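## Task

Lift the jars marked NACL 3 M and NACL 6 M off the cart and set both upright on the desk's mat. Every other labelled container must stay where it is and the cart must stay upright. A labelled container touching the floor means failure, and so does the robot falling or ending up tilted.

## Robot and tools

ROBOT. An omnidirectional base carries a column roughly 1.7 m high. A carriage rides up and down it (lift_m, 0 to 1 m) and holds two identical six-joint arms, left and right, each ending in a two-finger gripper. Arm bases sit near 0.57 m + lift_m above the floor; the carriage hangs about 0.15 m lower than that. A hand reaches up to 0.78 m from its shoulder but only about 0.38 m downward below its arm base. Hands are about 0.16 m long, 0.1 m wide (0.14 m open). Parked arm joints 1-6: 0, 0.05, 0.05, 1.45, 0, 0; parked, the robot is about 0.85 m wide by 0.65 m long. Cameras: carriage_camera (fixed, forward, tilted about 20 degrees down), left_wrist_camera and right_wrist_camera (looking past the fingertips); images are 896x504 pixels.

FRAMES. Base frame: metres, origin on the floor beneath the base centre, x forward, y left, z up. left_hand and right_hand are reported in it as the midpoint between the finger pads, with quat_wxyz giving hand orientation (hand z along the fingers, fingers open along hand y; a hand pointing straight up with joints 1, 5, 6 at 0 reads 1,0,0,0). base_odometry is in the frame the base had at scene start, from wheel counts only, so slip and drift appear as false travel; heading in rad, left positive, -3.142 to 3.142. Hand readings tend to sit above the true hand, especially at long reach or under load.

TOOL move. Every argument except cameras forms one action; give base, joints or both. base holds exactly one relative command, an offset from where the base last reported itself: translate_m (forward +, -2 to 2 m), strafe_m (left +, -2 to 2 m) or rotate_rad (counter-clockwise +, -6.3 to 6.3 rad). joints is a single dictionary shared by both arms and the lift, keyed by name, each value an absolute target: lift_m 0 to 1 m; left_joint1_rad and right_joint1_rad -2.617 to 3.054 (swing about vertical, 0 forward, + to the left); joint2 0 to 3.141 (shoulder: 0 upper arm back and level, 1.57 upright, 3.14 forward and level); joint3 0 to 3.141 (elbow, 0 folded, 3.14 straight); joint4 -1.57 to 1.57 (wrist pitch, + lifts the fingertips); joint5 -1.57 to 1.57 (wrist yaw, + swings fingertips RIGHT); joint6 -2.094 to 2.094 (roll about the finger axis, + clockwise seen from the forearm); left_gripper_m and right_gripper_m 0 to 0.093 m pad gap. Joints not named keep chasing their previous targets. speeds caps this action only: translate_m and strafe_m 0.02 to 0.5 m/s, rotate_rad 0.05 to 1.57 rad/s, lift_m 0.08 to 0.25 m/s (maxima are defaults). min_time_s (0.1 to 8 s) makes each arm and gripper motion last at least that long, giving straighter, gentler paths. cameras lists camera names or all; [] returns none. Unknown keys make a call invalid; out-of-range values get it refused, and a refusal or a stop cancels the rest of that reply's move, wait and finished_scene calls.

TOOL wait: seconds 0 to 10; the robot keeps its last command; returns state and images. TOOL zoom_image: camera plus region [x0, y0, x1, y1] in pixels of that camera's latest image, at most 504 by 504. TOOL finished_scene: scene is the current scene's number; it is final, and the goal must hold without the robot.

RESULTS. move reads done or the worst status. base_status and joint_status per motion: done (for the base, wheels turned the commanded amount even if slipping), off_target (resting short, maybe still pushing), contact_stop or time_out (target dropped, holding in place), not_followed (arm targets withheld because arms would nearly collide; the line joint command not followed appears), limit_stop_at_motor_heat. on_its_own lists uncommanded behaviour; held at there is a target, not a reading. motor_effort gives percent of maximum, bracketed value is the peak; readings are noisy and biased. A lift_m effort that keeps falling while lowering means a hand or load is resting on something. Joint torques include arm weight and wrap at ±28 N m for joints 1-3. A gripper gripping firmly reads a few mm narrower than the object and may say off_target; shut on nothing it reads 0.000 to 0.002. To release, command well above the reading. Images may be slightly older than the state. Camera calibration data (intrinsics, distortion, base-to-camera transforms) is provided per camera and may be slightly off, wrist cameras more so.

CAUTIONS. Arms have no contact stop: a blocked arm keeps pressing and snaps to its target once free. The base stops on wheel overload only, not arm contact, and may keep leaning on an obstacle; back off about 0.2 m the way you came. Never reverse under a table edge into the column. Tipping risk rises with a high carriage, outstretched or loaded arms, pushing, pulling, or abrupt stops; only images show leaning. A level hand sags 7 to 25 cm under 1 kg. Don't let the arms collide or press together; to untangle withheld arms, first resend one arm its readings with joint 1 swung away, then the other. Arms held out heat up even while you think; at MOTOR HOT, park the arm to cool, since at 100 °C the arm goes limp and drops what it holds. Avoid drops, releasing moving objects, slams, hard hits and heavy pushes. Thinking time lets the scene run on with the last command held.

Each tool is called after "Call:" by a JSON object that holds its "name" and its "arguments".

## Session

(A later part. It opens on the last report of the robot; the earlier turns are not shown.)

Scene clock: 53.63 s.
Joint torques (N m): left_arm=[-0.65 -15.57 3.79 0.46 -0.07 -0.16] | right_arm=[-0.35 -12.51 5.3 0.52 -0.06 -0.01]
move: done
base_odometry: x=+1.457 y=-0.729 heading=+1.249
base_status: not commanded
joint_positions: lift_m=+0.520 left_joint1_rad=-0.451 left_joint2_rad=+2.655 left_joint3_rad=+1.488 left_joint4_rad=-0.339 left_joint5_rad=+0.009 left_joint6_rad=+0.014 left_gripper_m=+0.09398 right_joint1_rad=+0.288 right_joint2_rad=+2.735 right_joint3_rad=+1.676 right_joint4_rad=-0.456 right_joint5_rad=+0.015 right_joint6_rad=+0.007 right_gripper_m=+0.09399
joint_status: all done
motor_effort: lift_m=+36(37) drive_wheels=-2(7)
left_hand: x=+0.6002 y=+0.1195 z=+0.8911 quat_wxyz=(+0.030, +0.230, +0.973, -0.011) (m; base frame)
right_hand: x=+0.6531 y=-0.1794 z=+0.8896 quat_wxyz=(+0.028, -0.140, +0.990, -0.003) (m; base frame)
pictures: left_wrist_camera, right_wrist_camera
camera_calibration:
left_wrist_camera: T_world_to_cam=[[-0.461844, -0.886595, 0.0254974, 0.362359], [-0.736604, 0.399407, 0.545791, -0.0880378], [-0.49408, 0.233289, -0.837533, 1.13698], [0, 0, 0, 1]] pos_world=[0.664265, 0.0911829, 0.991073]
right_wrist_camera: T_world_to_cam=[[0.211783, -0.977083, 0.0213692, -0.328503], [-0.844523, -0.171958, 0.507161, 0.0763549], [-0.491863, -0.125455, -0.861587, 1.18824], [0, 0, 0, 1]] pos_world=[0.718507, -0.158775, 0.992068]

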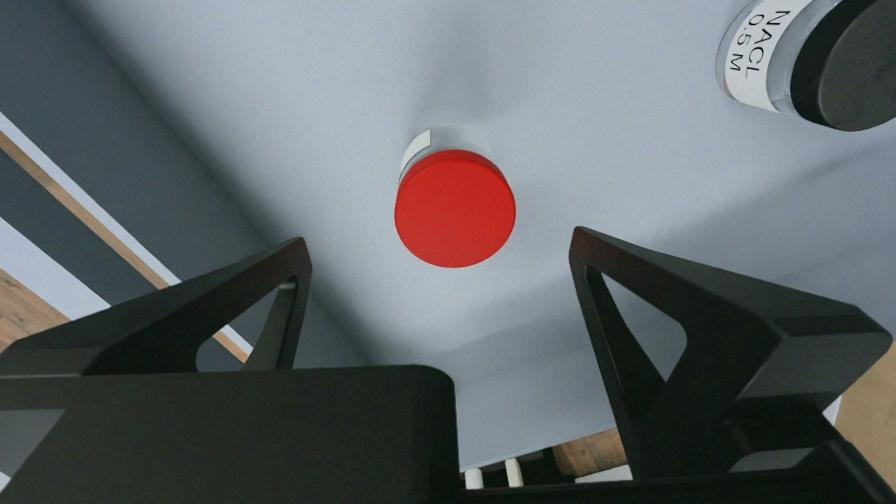

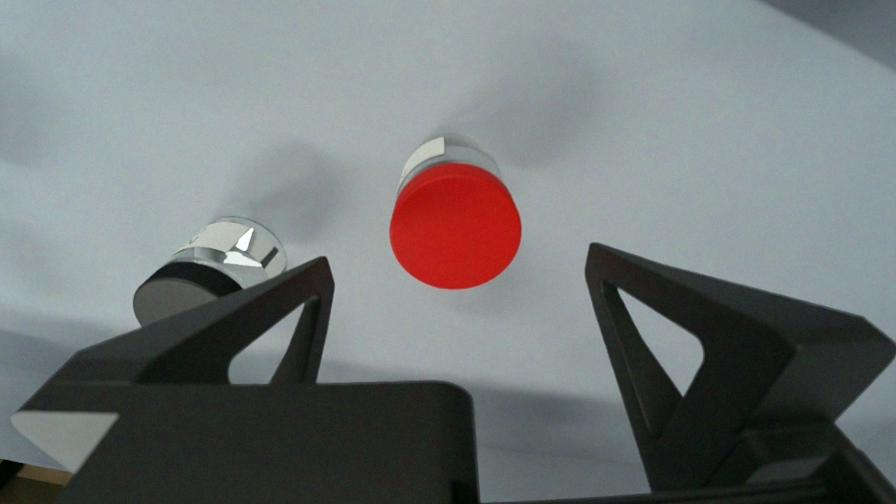

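Call:
{"name": "move", "arguments": {"joints": {"lift_m":0.478,"left_joint1_rad":-0.46,"right_joint2_rad":2.72,"right_joint3_rad":1.667,"right_joint4_rad":-0.45}, "speeds": {"lift_m":0.12}, "cameras": ["left_wrist_camera","right_wrist_camera"]}}

Scene clock: 55.47 s.
Joint torques (N m): left_arm=[-0.95 -15.46 4.03 0.43 -0.07 -0.16] | right_arm=[-0.29 -13.6 4.44 0.58 -0.06 -0.02]
move: done
base_odometry: x=+1.457 y=-0.729 heading=+1.249
base_status: not commanded
joint_positions: lift_m=+0.478 left_joint1_rad=-0.454 left_joint2_rad=+2.656 left_joint3_rad=+1.488 left_joint4_rad=-0.338 left_joint5_rad=+0.009 left_joint6_rad=+0.014 left_gripper_m=+0.09398 right_joint1_rad=+0.288 right_joint2_rad=+2.735 right_joint3_rad=+1.668 right_joint4_rad=-0.454 right_joint5_rad=+0.015 right_joint6_rad=+0.007 right_gripper_m=+0.09399
joint_status: all done
motor_effort: lift_m=+36(37) drive_wheels=-3(9)
left_hand: x=+0.6000 y=+0.1185 z=+0.8489 quat_wxyz=(+0.031, +0.232, +0.972, -0.012) (m; base frame)
right_hand: x=+0.6503 y=-0.1804 z=+0.8462 quat_wxyz=(+0.026, -0.139, +0.990, -0.004) (m; base frame)
pictures: left_wrist_camera, right_wrist_camera
camera_calibration:
left_wrist_camera: T_world_to_cam=[[-0.463898, -0.885522, 0.0254644, 0.363612], [-0.736249, 0.401366, 0.544833, -0.0644285], [-0.492682, 0.233999, -0.838158, 1.10143], [0, 0, 0, 1]] pos_world=[0.663898, 0.0901125, 0.949015]
right_wrist_camera: T_world_to_cam=[[0.211528, -0.977129, 0.0217957, -0.328163], [-0.841792, -0.170809, 0.512065, 0.0902099], [-0.496631, -0.126664, -0.85867, 1.14975], [0, 0, 0, 1]] pos_world=[0.716356, -0.159617, 0.948216]

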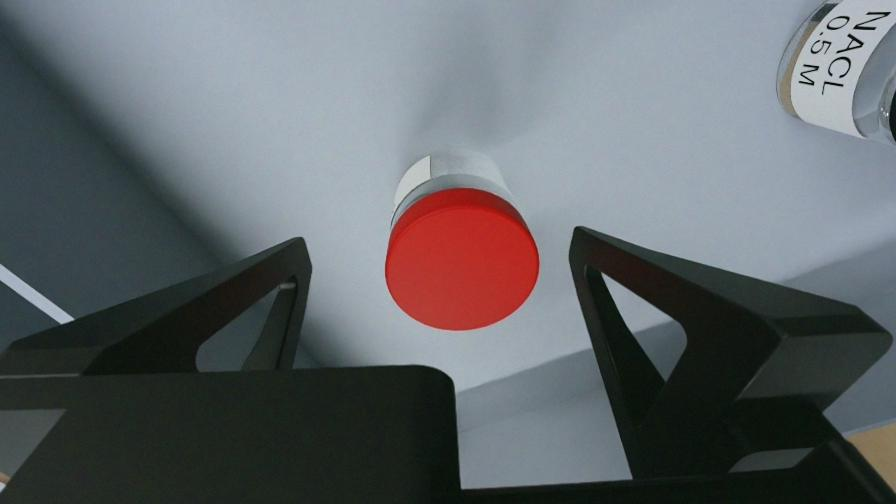

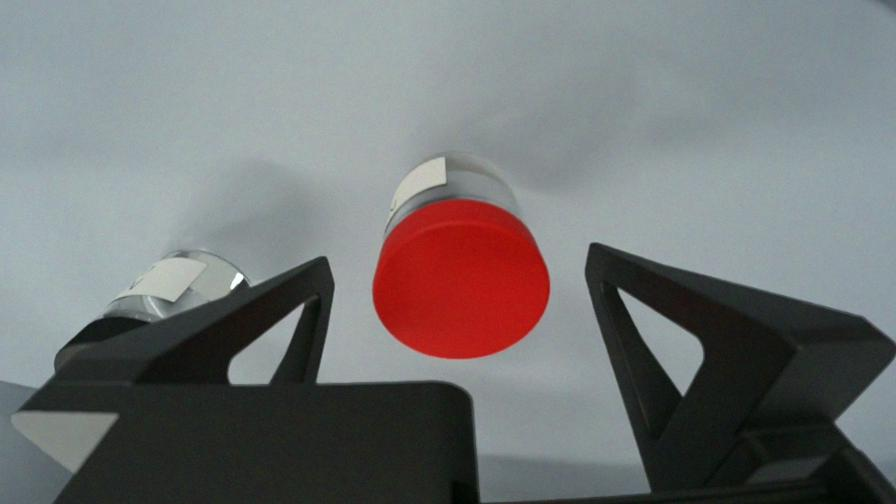

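Call:
{"name": "move", "arguments": {"joints": {"lift_m":0.452,"left_joint1_rad":-0.472}, "speeds": {"lift_m":0.1}, "cameras": ["left_wrist_camera","right_wrist_camera"]}}

Scene clock: 56.80 s.
Joint torques (N m): left_arm=[-0.77 -15.27 4.27 0.43 -0.07 -0.16] | right_arm=[-0.23 -13.49 4.68 0.58 -0.05 -0.01]
move: done
base_odometry: x=+1.457 y=-0.729 heading=+1.249
base_status: not commanded
joint_positions: lift_m=+0.452 left_joint1_rad=-0.469 left_joint2_rad=+2.656 left_joint3_rad=+1.488 left_joint4_rad=-0.339 left_joint5_rad=+0.009 left_joint6_rad=+0.014 left_gripper_m=+0.09398 right_joint1_rad=+0.288 right_joint2_rad=+2.735 right_joint3_rad=+1.665 right_joint4_rad=-0.453 right_joint5_rad=+0.015 right_joint6_rad=+0.007 right_gripper_m=+0.09399
joint_status: all done
motor_effort: lift_m=+37(37) drive_wheels=-2(9)
left_hand: x=+0.5969 y=+0.1130 z=+0.8229 quat_wxyz=(+0.030, +0.239, +0.970, -0.012) (m; base frame)
right_hand: x=+0.6495 y=-0.1806 z=+0.8197 quat_wxyz=(+0.025, -0.140, +0.990, -0.004) (m; base frame)
pictures: left_wrist_camera, right_wrist_camera
camera_calibration:
left_wrist_camera: T_world_to_cam=[[-0.477313, -0.878374, 0.025117, 0.365404], [-0.729586, 0.412068, 0.545806, -0.0562799], [-0.489772, 0.242195, -0.837535, 1.0762], [0, 0, 0, 1]] pos_world=[0.660442, 0.0835032, 0.922893]
right_wrist_camera: T_world_to_cam=[[0.21156, -0.977119, 0.0219093, -0.327762], [-0.841042, -0.170587, 0.51337, 0.101516], [-0.497886, -0.127035, -0.857888, 1.12666], [0, 0, 0, 1]] pos_world=[0.71567, -0.15982, 0.921613]

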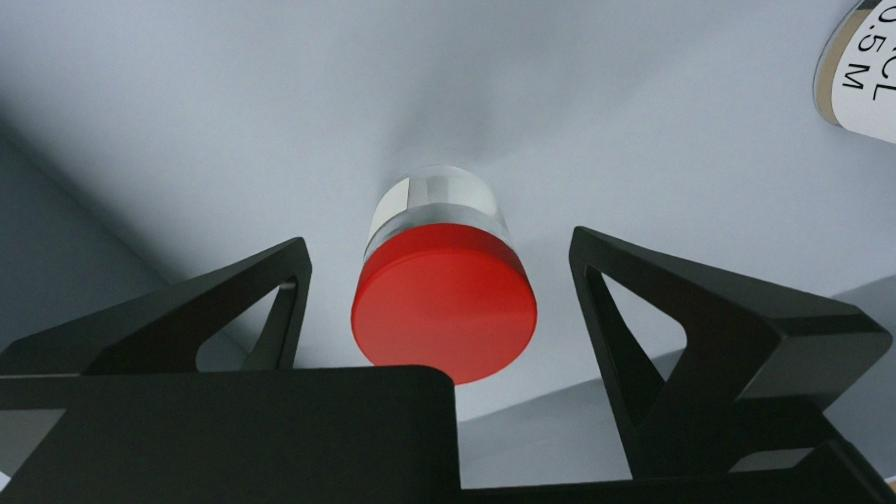

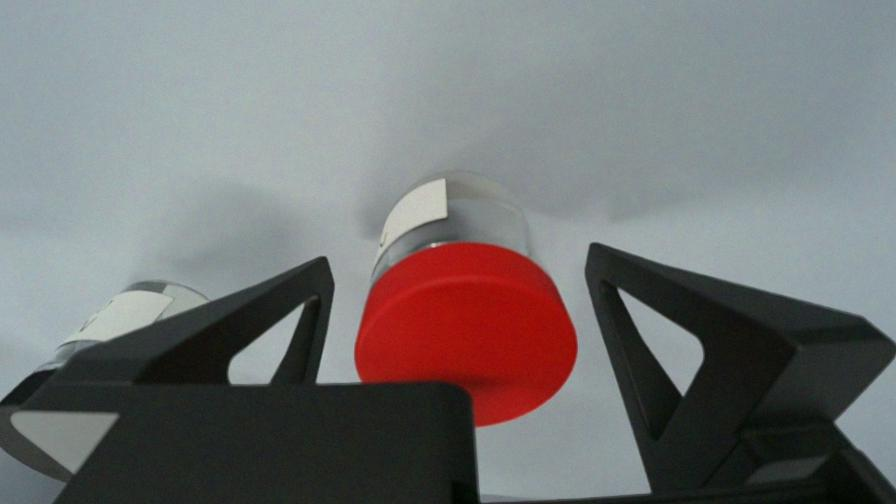

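Call:
{"name": "move", "arguments": {"joints": {"left_gripper_m":0.058,"right_gripper_m":0.058}, "min_time_s": 1.2, "cameras": []}}

Call:
{"name": "move", "arguments": {"joints": {"left_gripper_m":0.047,"right_gripper_m":0.047}, "min_time_s": 1.2, "cameras": []}}

Call:
{"name": "move", "arguments": {"joints": {"lift_m":0.56}, "speeds": {"lift_m":0.1}}}

Scene clock: 58.90 s.
Joint torques (N m): left_arm=[-0.62 -15.43 4.01 0.44 -0.07 -0.16] | right_arm=[-0.27 -13.49 4.7 0.58 -0.06 -0.01]
move: done
base_odometry: x=+1.457 y=-0.729 heading=+1.249
base_status: not commanded
joint_positions: lift_m=+0.452 left_joint1_rad=-0.469 left_joint2_rad=+2.656 left_joint3_rad=+1.488 left_joint4_rad=-0.339 left_joint5_rad=+0.009 left_joint6_rad=+0.014 left_gripper_m=+0.05806 right_joint1_rad=+0.288 right_joint2_rad=+2.735 right_joint3_rad=+1.665 right_joint4_rad=-0.453 right_joint5_rad=+0.015 right_joint6_rad=+0.007 right_gripper_m=+0.05814
joint_status: all done
motor_effort: lift_m=+37(37) drive_wheels=+7(7)
left_hand: x=+0.5969 y=+0.1130 z=+0.8229 quat_wxyz=(+0.030, +0.239, +0.970, -0.012) (m; base frame)
right_hand: x=+0.6495 y=-0.1806 z=+0.8197 quat_wxyz=(+0.025, -0.140, +0.990, -0.004) (m; base frame)
pictures: none
No camera images: "cameras" was empty.

Scene clock: 60.40 s.
Joint torques (N m): left_arm=[-0.72 -15.43 4.03 0.44 -0.07 -0.16] | right_arm=[-0.27 -13.49 4.68 0.58 -0.05 -0.01]
move: off_target
base_odometry: x=+1.457 y=-0.729 heading=+1.249
base_status: not commanded
joint_positions: lift_m=+0.452 left_joint1_rad=-0.469 left_joint2_rad=+2.656 left_joint3_rad=+1.488 left_joint4_rad=-0.339 left_joint5_rad=+0.009 left_joint6_rad=+0.014 left_gripper_m=+0.05389 right_joint1_rad=+0.288 right_joint2_rad=+2.735 right_joint3_rad=+1.665 right_joint4_rad=-0.453 right_joint5_rad=+0.014 right_joint6_rad=+0.007 right_gripper_m=+0.05437
joint_status: left_gripper_m off_target (ended at +0.05391, target +0.04700); right_gripper_m off_target (ended at +0.05439, target +0.04700)
motor_effort: lift_m=+37(37) drive_wheels=+7(7)
left_hand: x=+0.5969 y=+0.1130 z=+0.8229 quat_wxyz=(+0.030, +0.239, +0.970, -0.012) (m; base frame)
right_hand: x=+0.6495 y=-0.1805 z=+0.8197 quat_wxyz=(+0.025, -0.140, +0.990, -0.003) (m; base frame)
pictures: none
No camera images: "cameras" was empty.

Scene clock: 61.87 s.
Joint torques (N m): left_arm=[-0.59 -15.6 4.19 0.44 -0.07 -0.16] | right_arm=[-0.24 -13.57 4.85 0.53 -0.05 -0.01]
move: done
base_odometry: x=+1.457 y=-0.729 heading=+1.249
base_status: not commanded
joint_positions: lift_m=+0.560 left_joint1_rad=-0.469 left_joint2_rad=+2.658 left_joint3_rad=+1.488 left_joint4_rad=-0.339 left_joint5_rad=+0.009 left_joint6_rad=+0.014 left_gripper_m=+0.05388 right_joint1_rad=+0.288 right_joint2_rad=+2.735 right_joint3_rad=+1.663 right_joint4_rad=-0.452 right_joint5_rad=+0.014 right_joint6_rad=+0.007 right_gripper_m=+0.05437
joint_status: all done
motor_effort: lift_m=+42(52) drive_wheels=+7(8)
left_hand: x=+0.5962 y=+0.1134 z=+0.9293 quat_wxyz=(+0.029, +0.239, +0.971, -0.011) (m; base frame)
right_hand: x=+0.6489 y=-0.1807 z=+0.9268 quat_wxyz=(+0.024, -0.140, +0.990, -0.003) (m; base frame)
pictures: carriage_camera, left_wrist_camera, right_wrist_camera
camera_calibration:
carriage_camera: T_world_to_cam=[[-0.0301167, -0.999264, -0.0237735, 0.0407765], [-0.352417, 0.0328724, -0.935266, 1.50237], [0.935359, -0.0197889, -0.353147, 0.425077], [0, 0, 0, 1]] pos_world=[0.133088, -0.000228057, 1.5562]
left_wrist_camera: T_world_to_cam=[[-0.477245, -0.87842, 0.0248024, 0.363031], [-0.728574, 0.411299, 0.547735, -0.117332], [-0.491342, 0.243333, -0.836284, 1.16456], [0, 0, 0, 1]] pos_world=[0.65997, 0.0837752, 1.02917]
right_wrist_camera: T_world_to_cam=[[0.211624, -0.97712, 0.0212347, -0.329443], [-0.840361, -0.170826, 0.514405, 0.0445057], [-0.499008, -0.126705, -0.857284, 1.21849], [0, 0, 0, 1]] pos_world=[0.715156, -0.159914, 1.02869]

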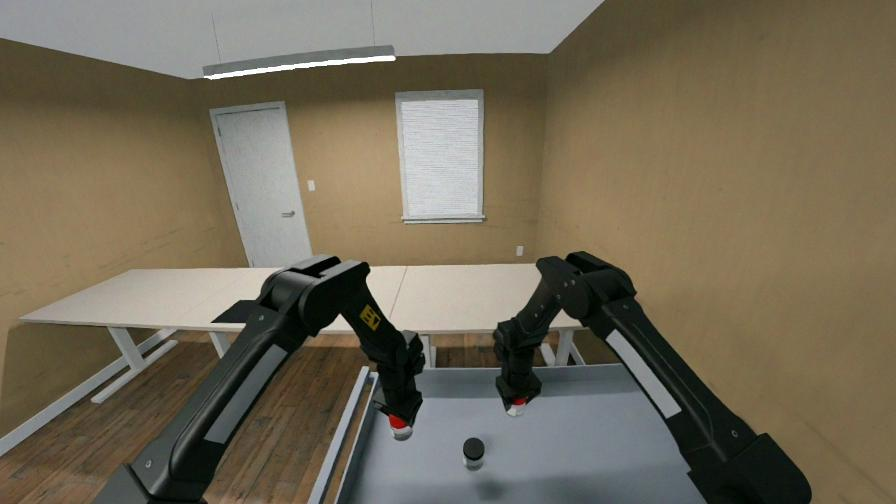

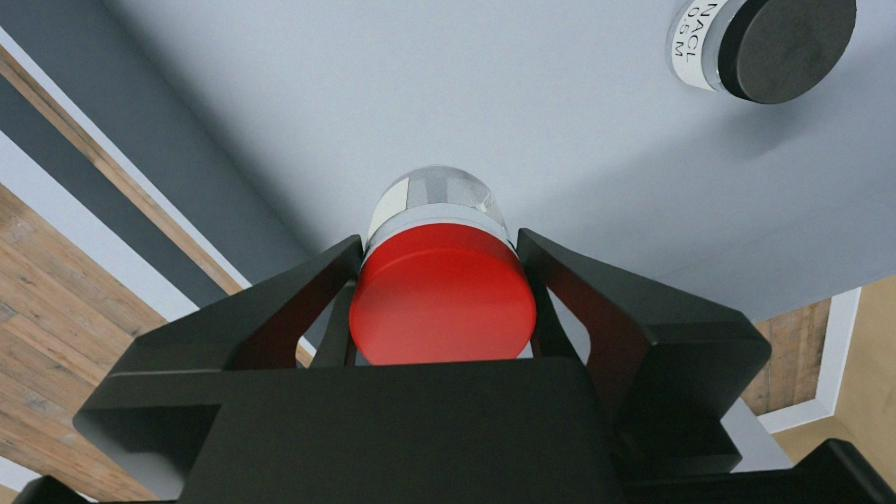

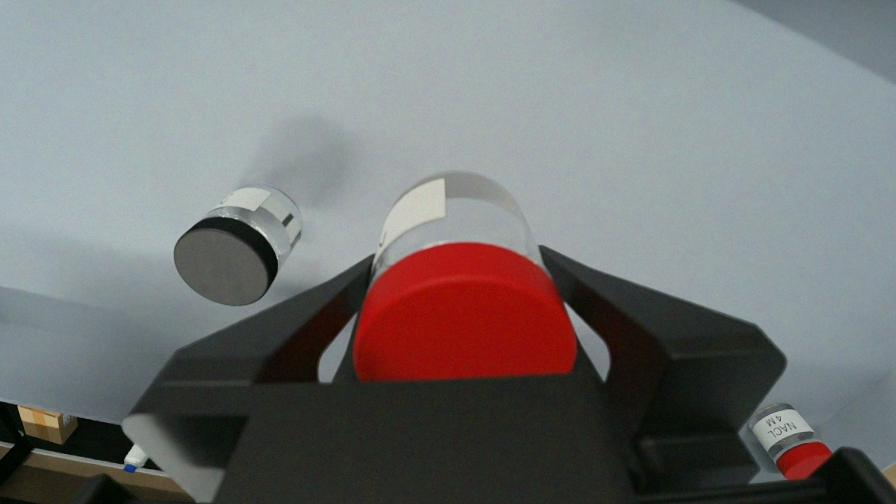

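Call:
{"name": "move", "arguments": {"joints": {"lift_m":0.68}, "speeds": {"lift_m":0.15}, "cameras": []}}

Call:
{"name": "move", "arguments": {"base": {"strafe_m":0.98}, "speeds": {"strafe_m":0.3}, "cameras": ["carriage_camera"]}}

Scene clock: 64.60 s.
Joint torques (N m): left_arm=[-0.64 -15.61 3.99 0.42 -0.06 -0.16] | right_arm=[-0.44 -13.57 4.92 0.54 -0.05 -0.01]
move: done
base_odometry: x=+1.457 y=-0.729 heading=+1.249
base_status: not commanded
joint_positions: lift_m=+0.680 left_joint1_rad=-0.469 left_joint2_rad=+2.659 left_joint3_rad=+1.488 left_joint4_rad=-0.337 left_joint5_rad=+0.008 left_joint6_rad=+0.014 left_gripper_m=+0.05388 right_joint1_rad=+0.288 right_joint2_rad=+2.735 right_joint3_rad=+1.663 right_joint4_rad=-0.451 right_joint5_rad=+0.014 right_joint6_rad=+0.007 right_gripper_m=+0.05437
joint_status: all done
motor_effort: lift_m=+42(52) drive_wheels=+8(8)
left_hand: x=+0.5963 y=+0.1134 z=+1.0490 quat_wxyz=(+0.029, +0.239, +0.971, -0.011) (m; base frame)
right_hand: x=+0.6489 y=-0.1807 z=+1.0467 quat_wxyz=(+0.024, -0.140, +0.990, -0.003) (m; base frame)
pictures: none
No camera images: "cameras" was empty.

Scene clock: 69.57 s.
Joint torques (N m): left_arm=[-0.35 -15.8 4.07 0.45 -0.05 -0.16] | right_arm=[0.16 -13.45 4.92 0.56 -0.04 -0.01]
move: done
base_odometry: x=+0.528 y=-0.419 heading=+1.249
base_status: done
joint_positions: lift_m=+0.680 left_joint1_rad=-0.472 left_joint2_rad=+2.659 left_joint3_rad=+1.488 left_joint4_rad=-0.337 left_joint5_rad=+0.007 left_joint6_rad=+0.014 left_gripper_m=+0.05388 right_joint1_rad=+0.284 right_joint2_rad=+2.735 right_joint3_rad=+1.663 right_joint4_rad=-0.451 right_joint5_rad=+0.013 right_joint6_rad=+0.007 right_gripper_m=+0.05437
joint_status: not commanded
motor_effort: lift_m=+42(43) drive_wheels=+1(19)
left_hand: x=+0.5957 y=+0.1124 z=+1.0490 quat_wxyz=(+0.029, +0.240, +0.970, -0.011) (m; base frame)
right_hand: x=+0.6493 y=-0.1823 z=+1.0467 quat_wxyz=(+0.024, -0.137, +0.990, -0.003) (m; base frame)
pictures: carriage_camera
camera_calibration:
carriage_camera: T_world_to_cam=[[-0.0301167, -0.999264, -0.0237735, 0.043629], [-0.352417, 0.0328724, -0.935266, 1.61459], [0.935359, -0.0197889, -0.353147, 0.46745], [0, 0, 0, 1]] pos_world=[0.133088, -0.000228057, 1.67618]

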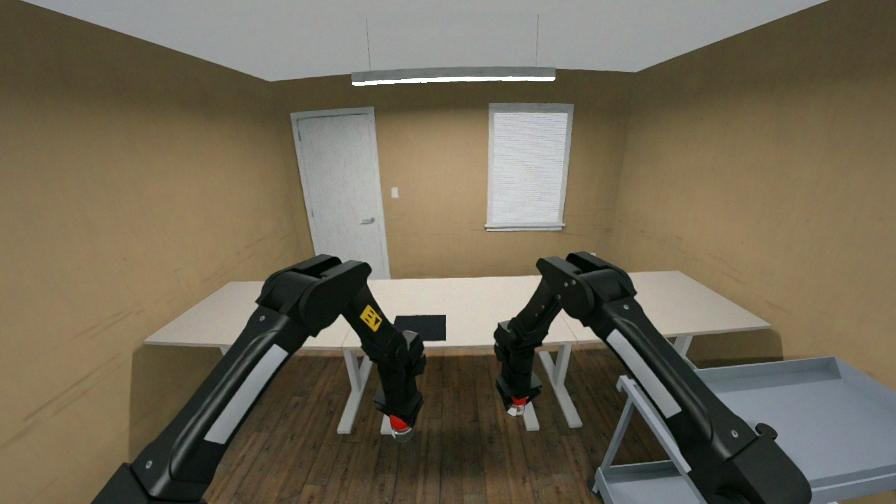

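Call:
{"name": "move", "arguments": {"base": {"strafe_m":0.11}, "joints": {"left_joint1_rad":-0.3}, "cameras": []}}

Call:
{"name": "move", "arguments": {"base": {"translate_m":0.55}, "speeds": {"translate_m":0.25}, "joints": {"right_joint1_rad":0.58}, "min_time_s": 1.5}}

Scene clock: 73.17 s.
Joint torques (N m): left_arm=[-0.83 -15.65 4.1 0.39 0.06 -0.16] | right_arm=[-0.17 -13.44 4.88 0.56 -0.02 0]
move: done
base_odometry: x=+0.423 y=-0.384 heading=+1.249
base_status: done
joint_positions: lift_m=+0.680 left_joint1_rad=-0.296 left_joint2_rad=+2.659 left_joint3_rad=+1.488 left_joint4_rad=-0.337 left_joint5_rad=+0.001 left_joint6_rad=+0.013 left_gripper_m=+0.05388 right_joint1_rad=+0.287 right_joint2_rad=+2.735 right_joint3_rad=+1.663 right_joint4_rad=-0.451 right_joint5_rad=+0.010 right_joint6_rad=+0.007 right_gripper_m=+0.05437
joint_status: all done
motor_effort: lift_m=+42(43) drive_wheels=+1(16)
left_hand: x=+0.6239 y=+0.1818 z=+1.0490 quat_wxyz=(+0.031, +0.154, +0.988, -0.005) (m; base frame)
right_hand: x=+0.6489 y=-0.1806 z=+1.0467 quat_wxyz=(+0.024, -0.139, +0.990, -0.002) (m; base frame)
pictures: none
No camera images: "cameras" was empty.

Scene clock: 76.67 s.
Joint torques (N m): left_arm=[-0.7 -15.86 4 0.45 0.01 -0.15] | right_arm=[0.61 -13.52 4.9 0.56 -0.01 -0.01]
move: done
base_odometry: x=+0.597 y=+0.138 heading=+1.250
base_status: done
joint_positions: lift_m=+0.680 left_joint1_rad=-0.297 left_joint2_rad=+2.659 left_joint3_rad=+1.488 left_joint4_rad=-0.338 left_joint5_rad=+0.001 left_joint6_rad=+0.013 left_gripper_m=+0.05388 right_joint1_rad=+0.577 right_joint2_rad=+2.735 right_joint3_rad=+1.663 right_joint4_rad=-0.452 right_joint5_rad=+0.010 right_joint6_rad=+0.007 right_gripper_m=+0.05437
joint_status: all done
motor_effort: lift_m=+43(43) drive_wheels=-3(20)
left_hand: x=+0.6238 y=+0.1816 z=+1.0490 quat_wxyz=(+0.031, +0.154, +0.988, -0.005) (m; base frame)
right_hand: x=+0.5956 y=-0.0639 z=+1.0467 quat_wxyz=(+0.024, -0.281, +0.959, +0.002) (m; base frame)
pictures: carriage_camera, left_wrist_camera, right_wrist_camera
camera_calibration:
carriage_camera: T_world_to_cam=[[-0.0301167, -0.999264, -0.0237735, 0.043629], [-0.352417, 0.0328724, -0.935266, 1.61459], [0.935359, -0.0197889, -0.353147, 0.46745], [0, 0, 0, 1]] pos_world=[0.133088, -0.000228057, 1.67618]
left_wrist_camera: T_world_to_cam=[[-0.318693, -0.947702, 0.0172159, 0.354787], [-0.789789, 0.275546, 0.548003, -0.128318], [-0.524087, 0.161048, -0.836299, 1.29698], [0, 0, 0, 1]] pos_world=[0.691454, 0.162714, 1.14887]
right_wrist_camera: T_world_to_cam=[[0.481638, -0.876189, 0.0178335, -0.357435], [-0.755738, -0.404951, 0.51466, -0.107629], [-0.443718, -0.261357, -0.857209, 1.26789], [0, 0, 0, 1]] pos_world=[0.6534, -0.0253939, 1.14861]

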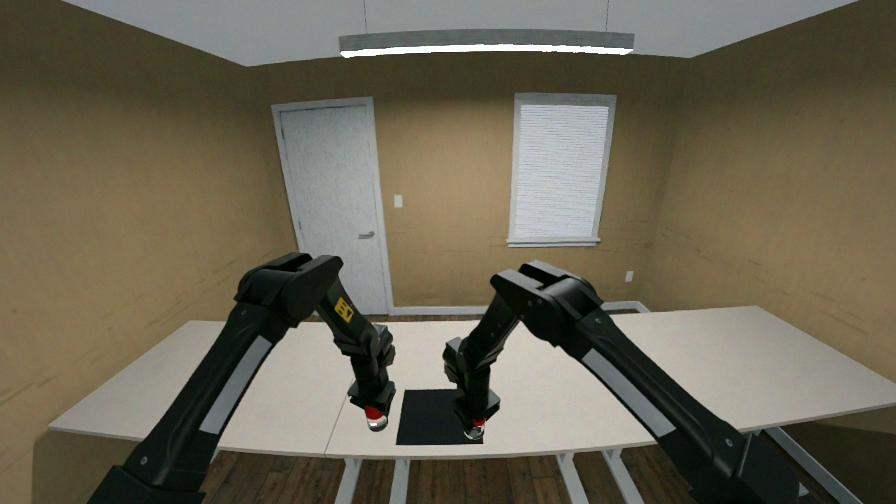

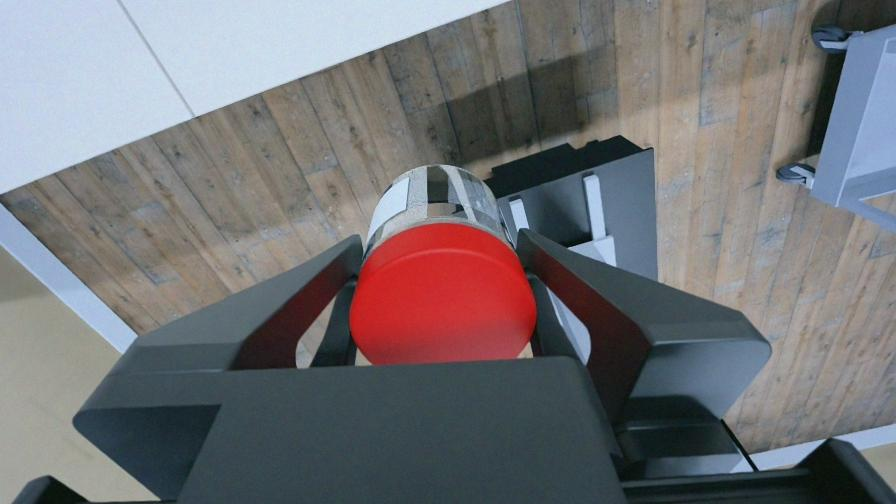

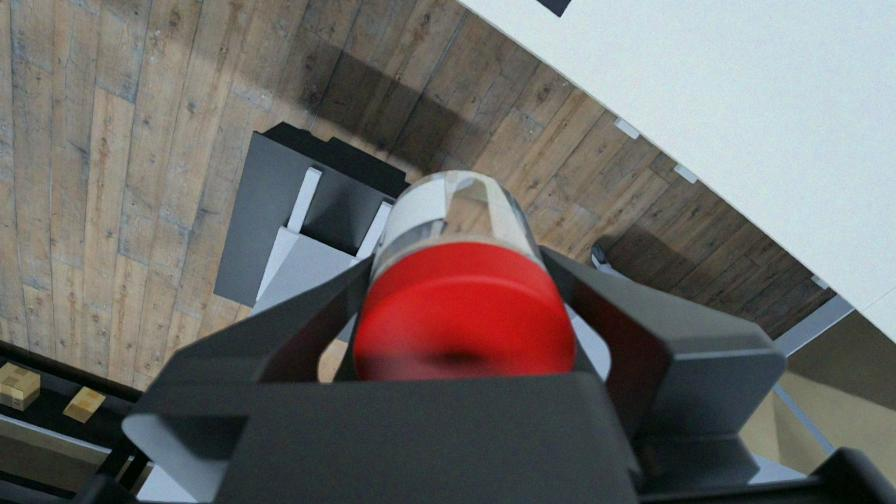

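Call:
{"name": "move", "arguments": {"cameras": ["carriage_camera","right_wrist_camera"]}}

Scene clock: 77.43 s.
Joint torques (N m): left_arm=[-0.75 -15.76 4 0.42 0.01 -0.15] | right_arm=[0.54 -13.49 4.89 0.56 -0.02 -0.01]
base_odometry: x=+0.597 y=+0.138 heading=+1.250
base_status: done
joint_positions: lift_m=+0.680 left_joint1_rad=-0.297 left_joint2_rad=+2.659 left_joint3_rad=+1.488 left_joint4_rad=-0.338 left_joint5_rad=+0.001 left_joint6_rad=+0.013 left_gripper_m=+0.05388 right_joint1_rad=+0.577 right_joint2_rad=+2.735 right_joint3_rad=+1.663 right_joint4_rad=-0.452 right_joint5_rad=+0.010 right_joint6_rad=+0.007 right_gripper_m=+0.05437
joint_status: all done
motor_effort: lift_m=+42(43) drive_wheels=-3(20)
left_hand: x=+0.6238 y=+0.1816 z=+1.0490 quat_wxyz=(+0.031, +0.154, +0.988, -0.005) (m; base frame)
right_hand: x=+0.5956 y=-0.0639 z=+1.0467 quat_wxyz=(+0.024, -0.281, +0.959, +0.002) (m; base frame)
pictures: carriage_camera, right_wrist_camera
camera_calibration:
carriage_camera: T_world_to_cam=[[-0.0301167, -0.999264, -0.0237735, 0.043629], [-0.352417, 0.0328724, -0.935266, 1.61459], [0.935359, -0.0197889, -0.353147, 0.46745], [0, 0, 0, 1]] pos_world=[0.133088, -0.000228057, 1.67618]
right_wrist_camera: T_world_to_cam=[[0.481638, -0.876189, 0.0178335, -0.357435], [-0.755738, -0.404951, 0.51466, -0.107629], [-0.443718, -0.261357, -0.857209, 1.26789], [0, 0, 0, 1]] pos_world=[0.6534, -0.0253939, 1.14861]

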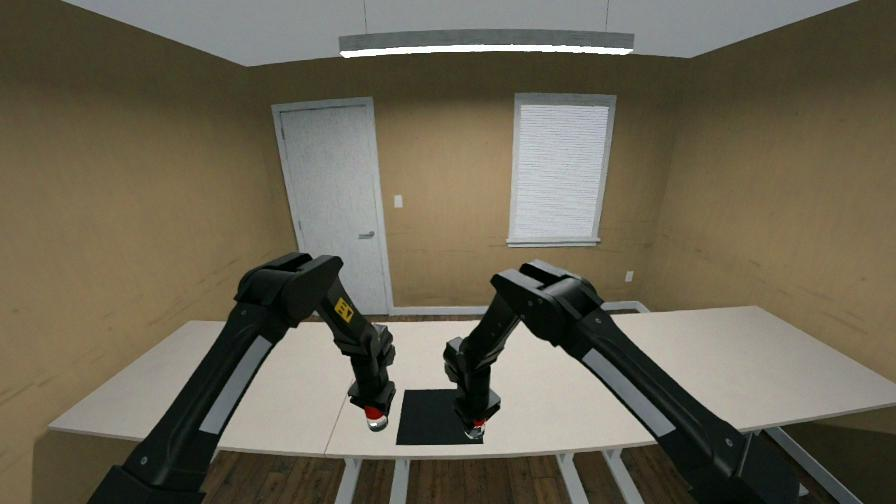

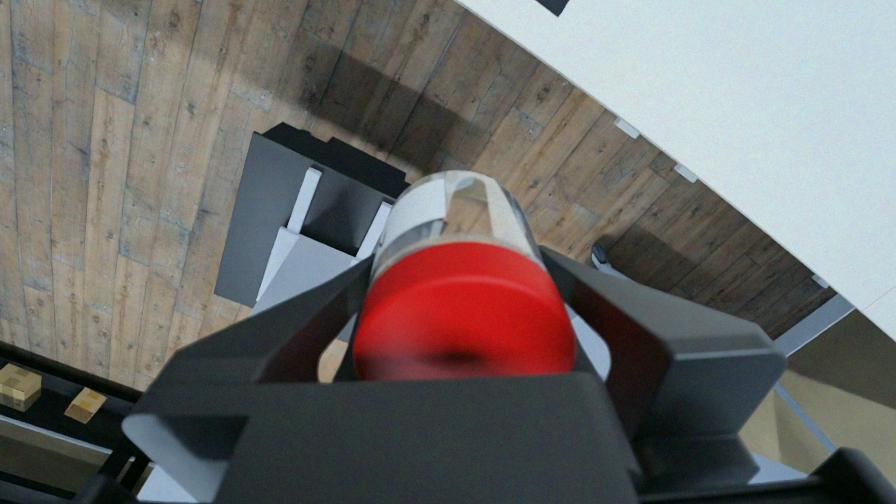

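Call:
{"name": "move", "arguments": {"base": {"translate_m":0.19}, "speeds": {"translate_m":0.15}, "cameras": []}}

Call:
{"name": "move", "arguments": {"base": {"strafe_m":0.03}, "speeds": {"strafe_m":0.1}, "cameras": []}}

Call:
{"name": "wait", "arguments": {"seconds": 0.2}}

Scene clock: 80.43 s.
Joint torques (N m): left_arm=[-0.87 -15.73 4.03 0.43 0.01 -0.16] | right_arm=[0.42 -13.46 4.9 0.55 -0.02 -0.01]
move: done
base_odometry: x=+0.656 y=+0.319 heading=+1.250
base_status: done
joint_positions: lift_m=+0.680 left_joint1_rad=-0.297 left_joint2_rad=+2.659 left_joint3_rad=+1.488 left_joint4_rad=-0.339 left_joint5_rad=+0.001 left_joint6_rad=+0.013 left_gripper_m=+0.05388 right_joint1_rad=+0.579 right_joint2_rad=+2.735 right_joint3_rad=+1.663 right_joint4_rad=-0.452 right_joint5_rad=+0.010 right_joint6_rad=+0.007 right_gripper_m=+0.05437
joint_status: not commanded
motor_effort: lift_m=+43(43) drive_wheels=-3(19)
left_hand: x=+0.6234 y=+0.1814 z=+1.0490 quat_wxyz=(+0.030, +0.155, +0.988, -0.005) (m; base frame)
right_hand: x=+0.5949 y=-0.0630 z=+1.0467 quat_wxyz=(+0.024, -0.282, +0.959, +0.002) (m; base frame)
pictures: none
No camera images: "cameras" was empty.

Scene clock: 81.40 s.
Joint torques (N m): left_arm=[-0.77 -15.75 4.04 0.39 0.01 -0.15] | right_arm=[-0.12 -13.53 4.89 0.58 0.04 0]
move: done
base_odometry: x=+0.628 y=+0.328 heading=+1.250
base_status: done
joint_positions: lift_m=+0.680 left_joint1_rad=-0.295 left_joint2_rad=+2.659 left_joint3_rad=+1.488 left_joint4_rad=-0.339 left_joint5_rad=+0.001 left_joint6_rad=+0.013 left_gripper_m=+0.05388 right_joint1_rad=+0.582 right_joint2_rad=+2.735 right_joint3_rad=+1.663 right_joint4_rad=-0.452 right_joint5_rad=+0.010 right_joint6_rad=+0.007 right_gripper_m=+0.05437
joint_status: not commanded
motor_effort: lift_m=+43(43) drive_wheels=-1(21)
left_hand: x=+0.6237 y=+0.1822 z=+1.0490 quat_wxyz=(+0.030, +0.154, +0.988, -0.005) (m; base frame)
right_hand: x=+0.5941 y=-0.0619 z=+1.0467 quat_wxyz=(+0.024, -0.283, +0.959, +0.002) (m; base frame)
pictures: none
No camera images: "cameras" was empty.

Scene clock: 81.60 s.
Joint torques (N m): left_arm=[-0.76 -15.75 4.08 0.45 0.01 -0.15] | right_arm=[-0.01 -13.46 4.92 0.56 -0.01 0]
base_odometry: x=+0.628 y=+0.328 heading=+1.250
base_status: done
joint_positions: lift_m=+0.680 left_joint1_rad=-0.296 left_joint2_rad=+2.659 left_joint3_rad=+1.488 left_joint4_rad=-0.339 left_joint5_rad=+0.001 left_joint6_rad=+0.013 left_gripper_m=+0.05388 right_joint1_rad=+0.582 right_joint2_rad=+2.735 right_joint3_rad=+1.663 right_joint4_rad=-0.452 right_joint5_rad=+0.010 right_joint6_rad=+0.007 right_gripper_m=+0.05437
joint_status: not commanded
motor_effort: lift_m=+42(43) drive_wheels=+7(21)
left_hand: x=+0.6236 y=+0.1821 z=+1.0490 quat_wxyz=(+0.030, +0.154, +0.988, -0.005) (m; base frame)
right_hand: x=+0.5941 y=-0.0619 z=+1.0467 quat_wxyz=(+0.024, -0.283, +0.959, +0.002) (m; base frame)
wait: 0.20 s; no rest
pictures: carriage_camera, left_wrist_camera, right_wrist_camera
camera_calibration:
carriage_camera: T_world_to_cam=[[-0.0301167, -0.999264, -0.0237735, 0.043629], [-0.352417, 0.0328724, -0.935266, 1.61459], [0.935359, -0.0197889, -0.353147, 0.46745], [0, 0, 0, 1]] pos_world=[0.133088, -0.000228057, 1.67618]
left_wrist_camera: T_world_to_cam=[[-0.317931, -0.947964, 0.0168672, 0.355103], [-0.789466, 0.274542, 0.548972, -0.129591], [-0.525036, 0.161219, -0.835671, 1.29671], [0, 0, 0, 1]] pos_world=[0.691411, 0.163148, 1.14878]
right_wrist_camera: T_world_to_cam=[[0.486354, -0.873594, 0.0171017, -0.356824], [-0.75317, -0.409228, 0.515041, -0.110074], [-0.442939, -0.263373, -0.856995, 1.26697], [0, 0, 0, 1]] pos_world=[0.651827, -0.0230798, 1.14858]

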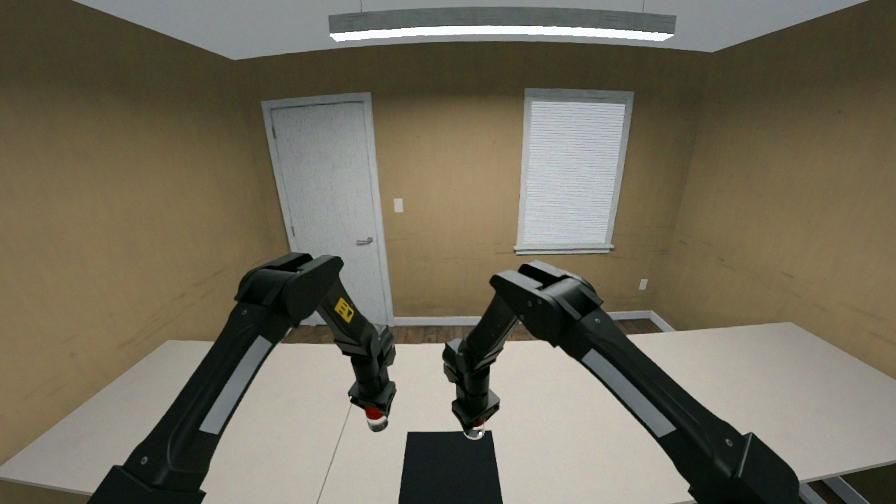

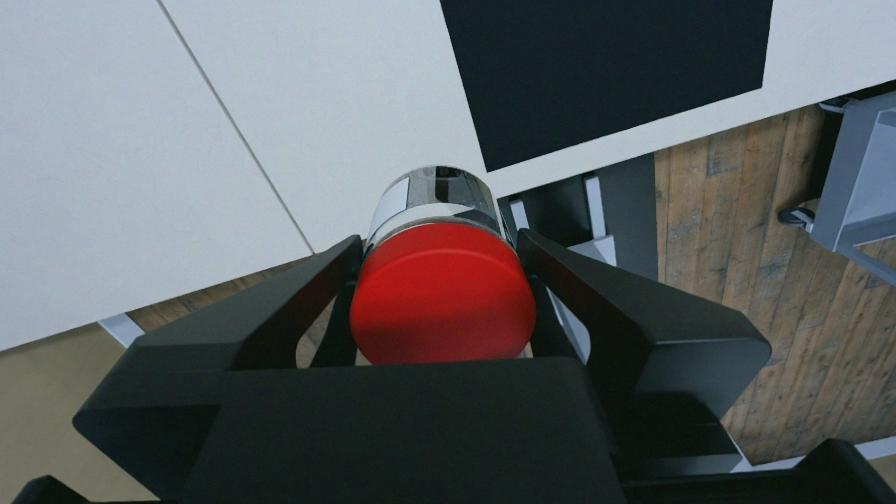

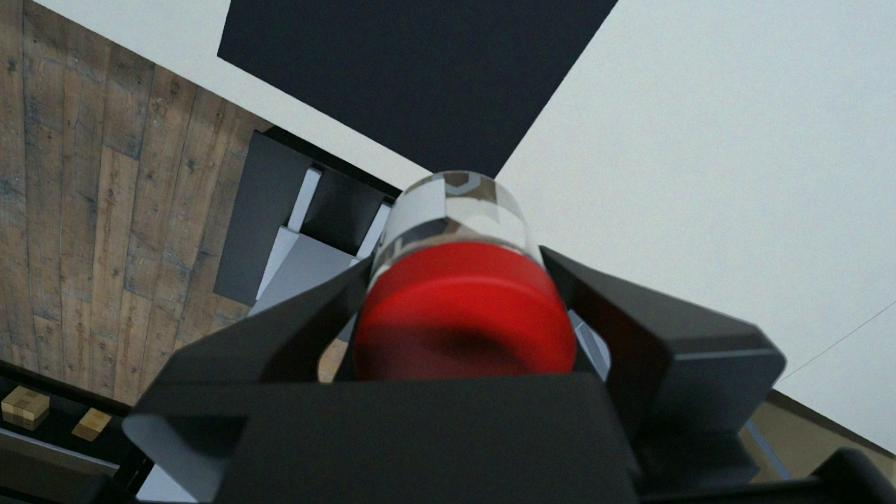

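Call:
{"name": "move", "arguments": {"base": {"translate_m":0.135}, "speeds": {"translate_m":0.12}, "cameras": []}}

Call:
{"name": "move", "arguments": {"base": {"strafe_m":0.03}, "joints": {"right_joint1_rad":0.592}, "speeds": {"strafe_m":0.1}, "cameras": []}}

Call:
{"name": "move", "arguments": {"joints": {"lift_m":0.61}, "speeds": {"lift_m":0.1}, "cameras": ["left_wrist_camera","right_wrist_camera"]}}

Scene clock: 86.60 s.
Joint torques (N m): left_arm=[-0.53 -15.83 4.05 0.47 0.01 -0.15] | right_arm=[-0.02 -13.45 4.85 0.59 0 -0.01]
move: done
base_odometry: x=+0.670 y=+0.456 heading=+1.251
base_status: done
joint_positions: lift_m=+0.680 left_joint1_rad=-0.298 left_joint2_rad=+2.659 left_joint3_rad=+1.488 left_joint4_rad=-0.339 left_joint5_rad=+0.001 left_joint6_rad=+0.013 left_gripper_m=+0.05388 right_joint1_rad=+0.581 right_joint2_rad=+2.735 right_joint3_rad=+1.663 right_joint4_rad=-0.452 right_joint5_rad=+0.010 right_joint6_rad=+0.007 right_gripper_m=+0.05437
joint_status: not commanded
motor_effort: lift_m=+43(43) drive_wheels=-4(14)
left_hand: x=+0.6234 y=+0.1813 z=+1.0490 quat_wxyz=(+0.030, +0.155, +0.987, -0.005) (m; base frame)
right_hand: x=+0.5942 y=-0.0621 z=+1.0467 quat_wxyz=(+0.024, -0.283, +0.959, +0.002) (m; base frame)
pictures: none
No camera images: "cameras" was empty.

Scene clock: 87.80 s.
Joint torques (N m): left_arm=[-0.64 -15.75 4.01 0.43 0.02 -0.15] | right_arm=[0.25 -13.41 4.89 0.57 0 0.01]
move: done
base_odometry: x=+0.642 y=+0.466 heading=+1.250
base_status: done
joint_positions: lift_m=+0.680 left_joint1_rad=-0.296 left_joint2_rad=+2.659 left_joint3_rad=+1.488 left_joint4_rad=-0.339 left_joint5_rad=+0.000 left_joint6_rad=+0.013 left_gripper_m=+0.05388 right_joint1_rad=+0.591 right_joint2_rad=+2.735 right_joint3_rad=+1.663 right_joint4_rad=-0.452 right_joint5_rad=+0.010 right_joint6_rad=+0.007 right_gripper_m=+0.05437
joint_status: all done
motor_effort: lift_m=+41(43) drive_wheels=+7(16)
left_hand: x=+0.6236 y=+0.1820 z=+1.0490 quat_wxyz=(+0.030, +0.154, +0.988, -0.004) (m; base frame)
right_hand: x=+0.5918 y=-0.0585 z=+1.0467 quat_wxyz=(+0.024, -0.288, +0.957, +0.002) (m; base frame)
pictures: none
No camera images: "cameras" was empty.

Scene clock: 88.90 s.
Joint torques (N m): left_arm=[-0.72 -15.54 4.05 0.45 0.01 -0.15] | right_arm=[0.23 -13.59 4.98 0.58 0 0]
move: done
base_odometry: x=+0.642 y=+0.466 heading=+1.250
base_status: not commanded
joint_positions: lift_m=+0.610 left_joint1_rad=-0.296 left_joint2_rad=+2.660 left_joint3_rad=+1.488 left_joint4_rad=-0.338 left_joint5_rad=+0.000 left_joint6_rad=+0.013 left_gripper_m=+0.05388 right_joint1_rad=+0.591 right_joint2_rad=+2.735 right_joint3_rad=+1.663 right_joint4_rad=-0.452 right_joint5_rad=+0.010 right_joint6_rad=+0.007 right_gripper_m=+0.05437
joint_status: all done
motor_effort: lift_m=+37(38) drive_wheels=+7(7)
left_hand: x=+0.6236 y=+0.1820 z=+0.9793 quat_wxyz=(+0.030, +0.154, +0.988, -0.004) (m; base frame)
right_hand: x=+0.5920 y=-0.0584 z=+0.9772 quat_wxyz=(+0.024, -0.288, +0.957, +0.002) (m; base frame)
pictures: left_wrist_camera, right_wrist_camera
camera_calibration:
left_wrist_camera: T_world_to_cam=[[-0.318279, -0.947854, 0.016476, 0.356766], [-0.789629, 0.274686, 0.548666, -0.0908936], [-0.524581, 0.161619, -0.835879, 1.23834], [0, 0, 0, 1]] pos_world=[0.691389, 0.16299, 1.0791]
right_wrist_camera: T_world_to_cam=[[0.494657, -0.86892, 0.0170917, -0.356208], [-0.7494, -0.416493, 0.514717, -0.0768032], [-0.440129, -0.267417, -0.85719, 1.2056], [0, 0, 0, 1]] pos_world=[0.649263, -0.0191066, 1.07905]

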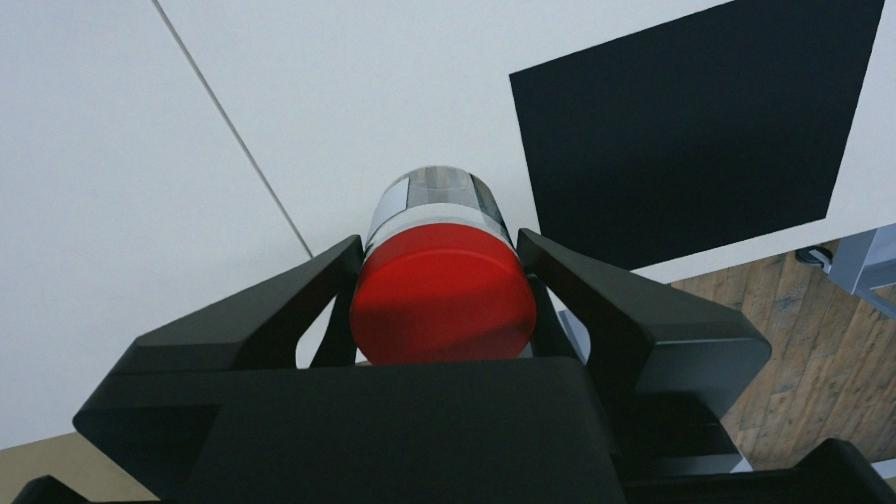

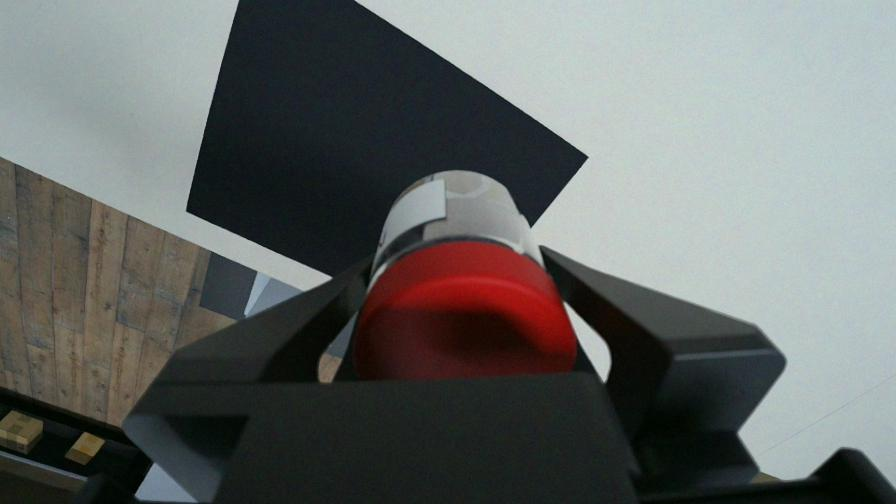

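Call:
{"name": "move", "arguments": {"joints": {"left_joint2_rad":2.56}, "cameras": []}}

Call:
{"name": "move", "arguments": {"joints": {"lift_m":0.592}, "speeds": {"lift_m":0.08}, "cameras": []}}

Call:
{"name": "move", "arguments": {"joints": {"lift_m":0.585}, "speeds": {"lift_m":0.08}, "cameras": []}}

Call:
{"name": "move", "arguments": {"joints": {"lift_m":0.58}, "speeds": {"lift_m":0.08}, "cameras": ["right_wrist_camera"]}}

Scene clock: 90.97 s.
Joint torques (N m): left_arm=[-0.8 -18.96 4.31 0.58 0.01 -0.15] | right_arm=[0.31 -13.46 4.9 0.56 0 -0.01]
move: done
base_odometry: x=+0.642 y=+0.466 heading=+1.250
base_status: not commanded
joint_positions: lift_m=+0.610 left_joint1_rad=-0.296 left_joint2_rad=+2.605 left_joint3_rad=+1.488 left_joint4_rad=-0.339 left_joint5_rad=+0.000 left_joint6_rad=+0.013 left_gripper_m=+0.05388 right_joint1_rad=+0.591 right_joint2_rad=+2.735 right_joint3_rad=+1.663 right_joint4_rad=-0.452 right_joint5_rad=+0.010 right_joint6_rad=+0.007 right_gripper_m=+0.05437
joint_status: all done
motor_effort: lift_m=+38(38) drive_wheels=+7(7)
left_hand: x=+0.6397 y=+0.1771 z=+1.0014 quat_wxyz=(+0.056, +0.154, +0.986, -0.008) (m; base frame)
right_hand: x=+0.5920 y=-0.0584 z=+0.9772 quat_wxyz=(+0.024, -0.288, +0.957, +0.002) (m; base frame)
pictures: none
No camera images: "cameras" was empty.

Scene clock: 91.63 s.
Joint torques (N m): left_arm=[-0.76 -18.73 4.31 0.52 0.02 -0.16] | right_arm=[0.38 -13.39 4.97 0.56 0 0]
move: done
base_odometry: x=+0.642 y=+0.466 heading=+1.250
base_status: not commanded
joint_positions: lift_m=+0.592 left_joint1_rad=-0.296 left_joint2_rad=+2.602 left_joint3_rad=+1.488 left_joint4_rad=-0.341 left_joint5_rad=+0.000 left_joint6_rad=+0.013 left_gripper_m=+0.05388 right_joint1_rad=+0.591 right_joint2_rad=+2.735 right_joint3_rad=+1.662 right_joint4_rad=-0.452 right_joint5_rad=+0.010 right_joint6_rad=+0.007 right_gripper_m=+0.05437
joint_status: all done
motor_effort: lift_m=+36(37) drive_wheels=+7(7)
left_hand: x=+0.6404 y=+0.1769 z=+0.9850 quat_wxyz=(+0.058, +0.154, +0.986, -0.008) (m; base frame)
right_hand: x=+0.5915 y=-0.0587 z=+0.9590 quat_wxyz=(+0.023, -0.288, +0.957, +0.002) (m; base frame)
pictures: none
No camera images: "cameras" was empty.

Scene clock: 92.17 s.
Joint torques (N m): left_arm=[-0.88 -18.36 4.25 0.55 0.02 -0.16] | right_arm=[0.39 -13.6 5.12 0.56 -0.01 -0.01]
move: done
base_odometry: x=+0.642 y=+0.466 heading=+1.250
base_status: not commanded
joint_positions: lift_m=+0.585 left_joint1_rad=-0.296 left_joint2_rad=+2.600 left_joint3_rad=+1.488 left_joint4_rad=-0.341 left_joint5_rad=+0.000 left_joint6_rad=+0.013 left_gripper_m=+0.05388 right_joint1_rad=+0.591 right_joint2_rad=+2.735 right_joint3_rad=+1.660 right_joint4_rad=-0.452 right_joint5_rad=+0.010 right_joint6_rad=+0.007 right_gripper_m=+0.05437
joint_status: all done
motor_effort: lift_m=+36(38) drive_wheels=+7(7)
left_hand: x=+0.6409 y=+0.1767 z=+0.9788 quat_wxyz=(+0.058, +0.154, +0.986, -0.008) (m; base frame)
right_hand: x=+0.5910 y=-0.0591 z=+0.9518 quat_wxyz=(+0.023, -0.288, +0.957, +0.002) (m; base frame)
pictures: none
No camera images: "cameras" was empty.

Scene clock: 92.67 s.
Joint torques (N m): left_arm=[-0.69 -18.29 4.38 0.64 0.01 -0.16] | right_arm=[0.38 -13.5 5.12 0.57 0 0]
move: done
base_odometry: x=+0.642 y=+0.466 heading=+1.250
base_status: not commanded
joint_positions: lift_m=+0.580 left_joint1_rad=-0.296 left_joint2_rad=+2.598 left_joint3_rad=+1.488 left_joint4_rad=-0.342 left_joint5_rad=+0.000 left_joint6_rad=+0.013 left_gripper_m=+0.05388 right_joint1_rad=+0.591 right_joint2_rad=+2.735 right_joint3_rad=+1.659 right_joint4_rad=-0.452 right_joint5_rad=+0.010 right_joint6_rad=+0.007 right_gripper_m=+0.05437
joint_status: all done
motor_effort: lift_m=+36(37) drive_wheels=+7(7)
left_hand: x=+0.6412 y=+0.1766 z=+0.9744 quat_wxyz=(+0.059, +0.154, +0.986, -0.008) (m; base frame)
right_hand: x=+0.5906 y=-0.0594 z=+0.9465 quat_wxyz=(+0.022, -0.288, +0.957, +0.002) (m; base frame)
pictures: right_wrist_camera
camera_calibration:
right_wrist_camera: T_world_to_cam=[[0.494718, -0.86888, 0.0173997, -0.356133], [-0.7476, -0.415285, 0.518298, -0.0668384], [-0.443112, -0.269419, -0.855023, 1.178], [0, 0, 0, 1]] pos_world=[0.648203, -0.0198179, 1.04806]

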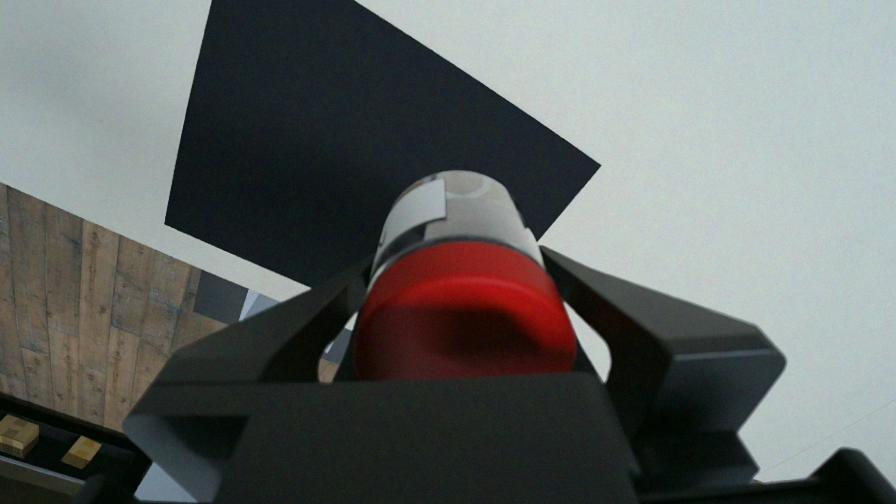

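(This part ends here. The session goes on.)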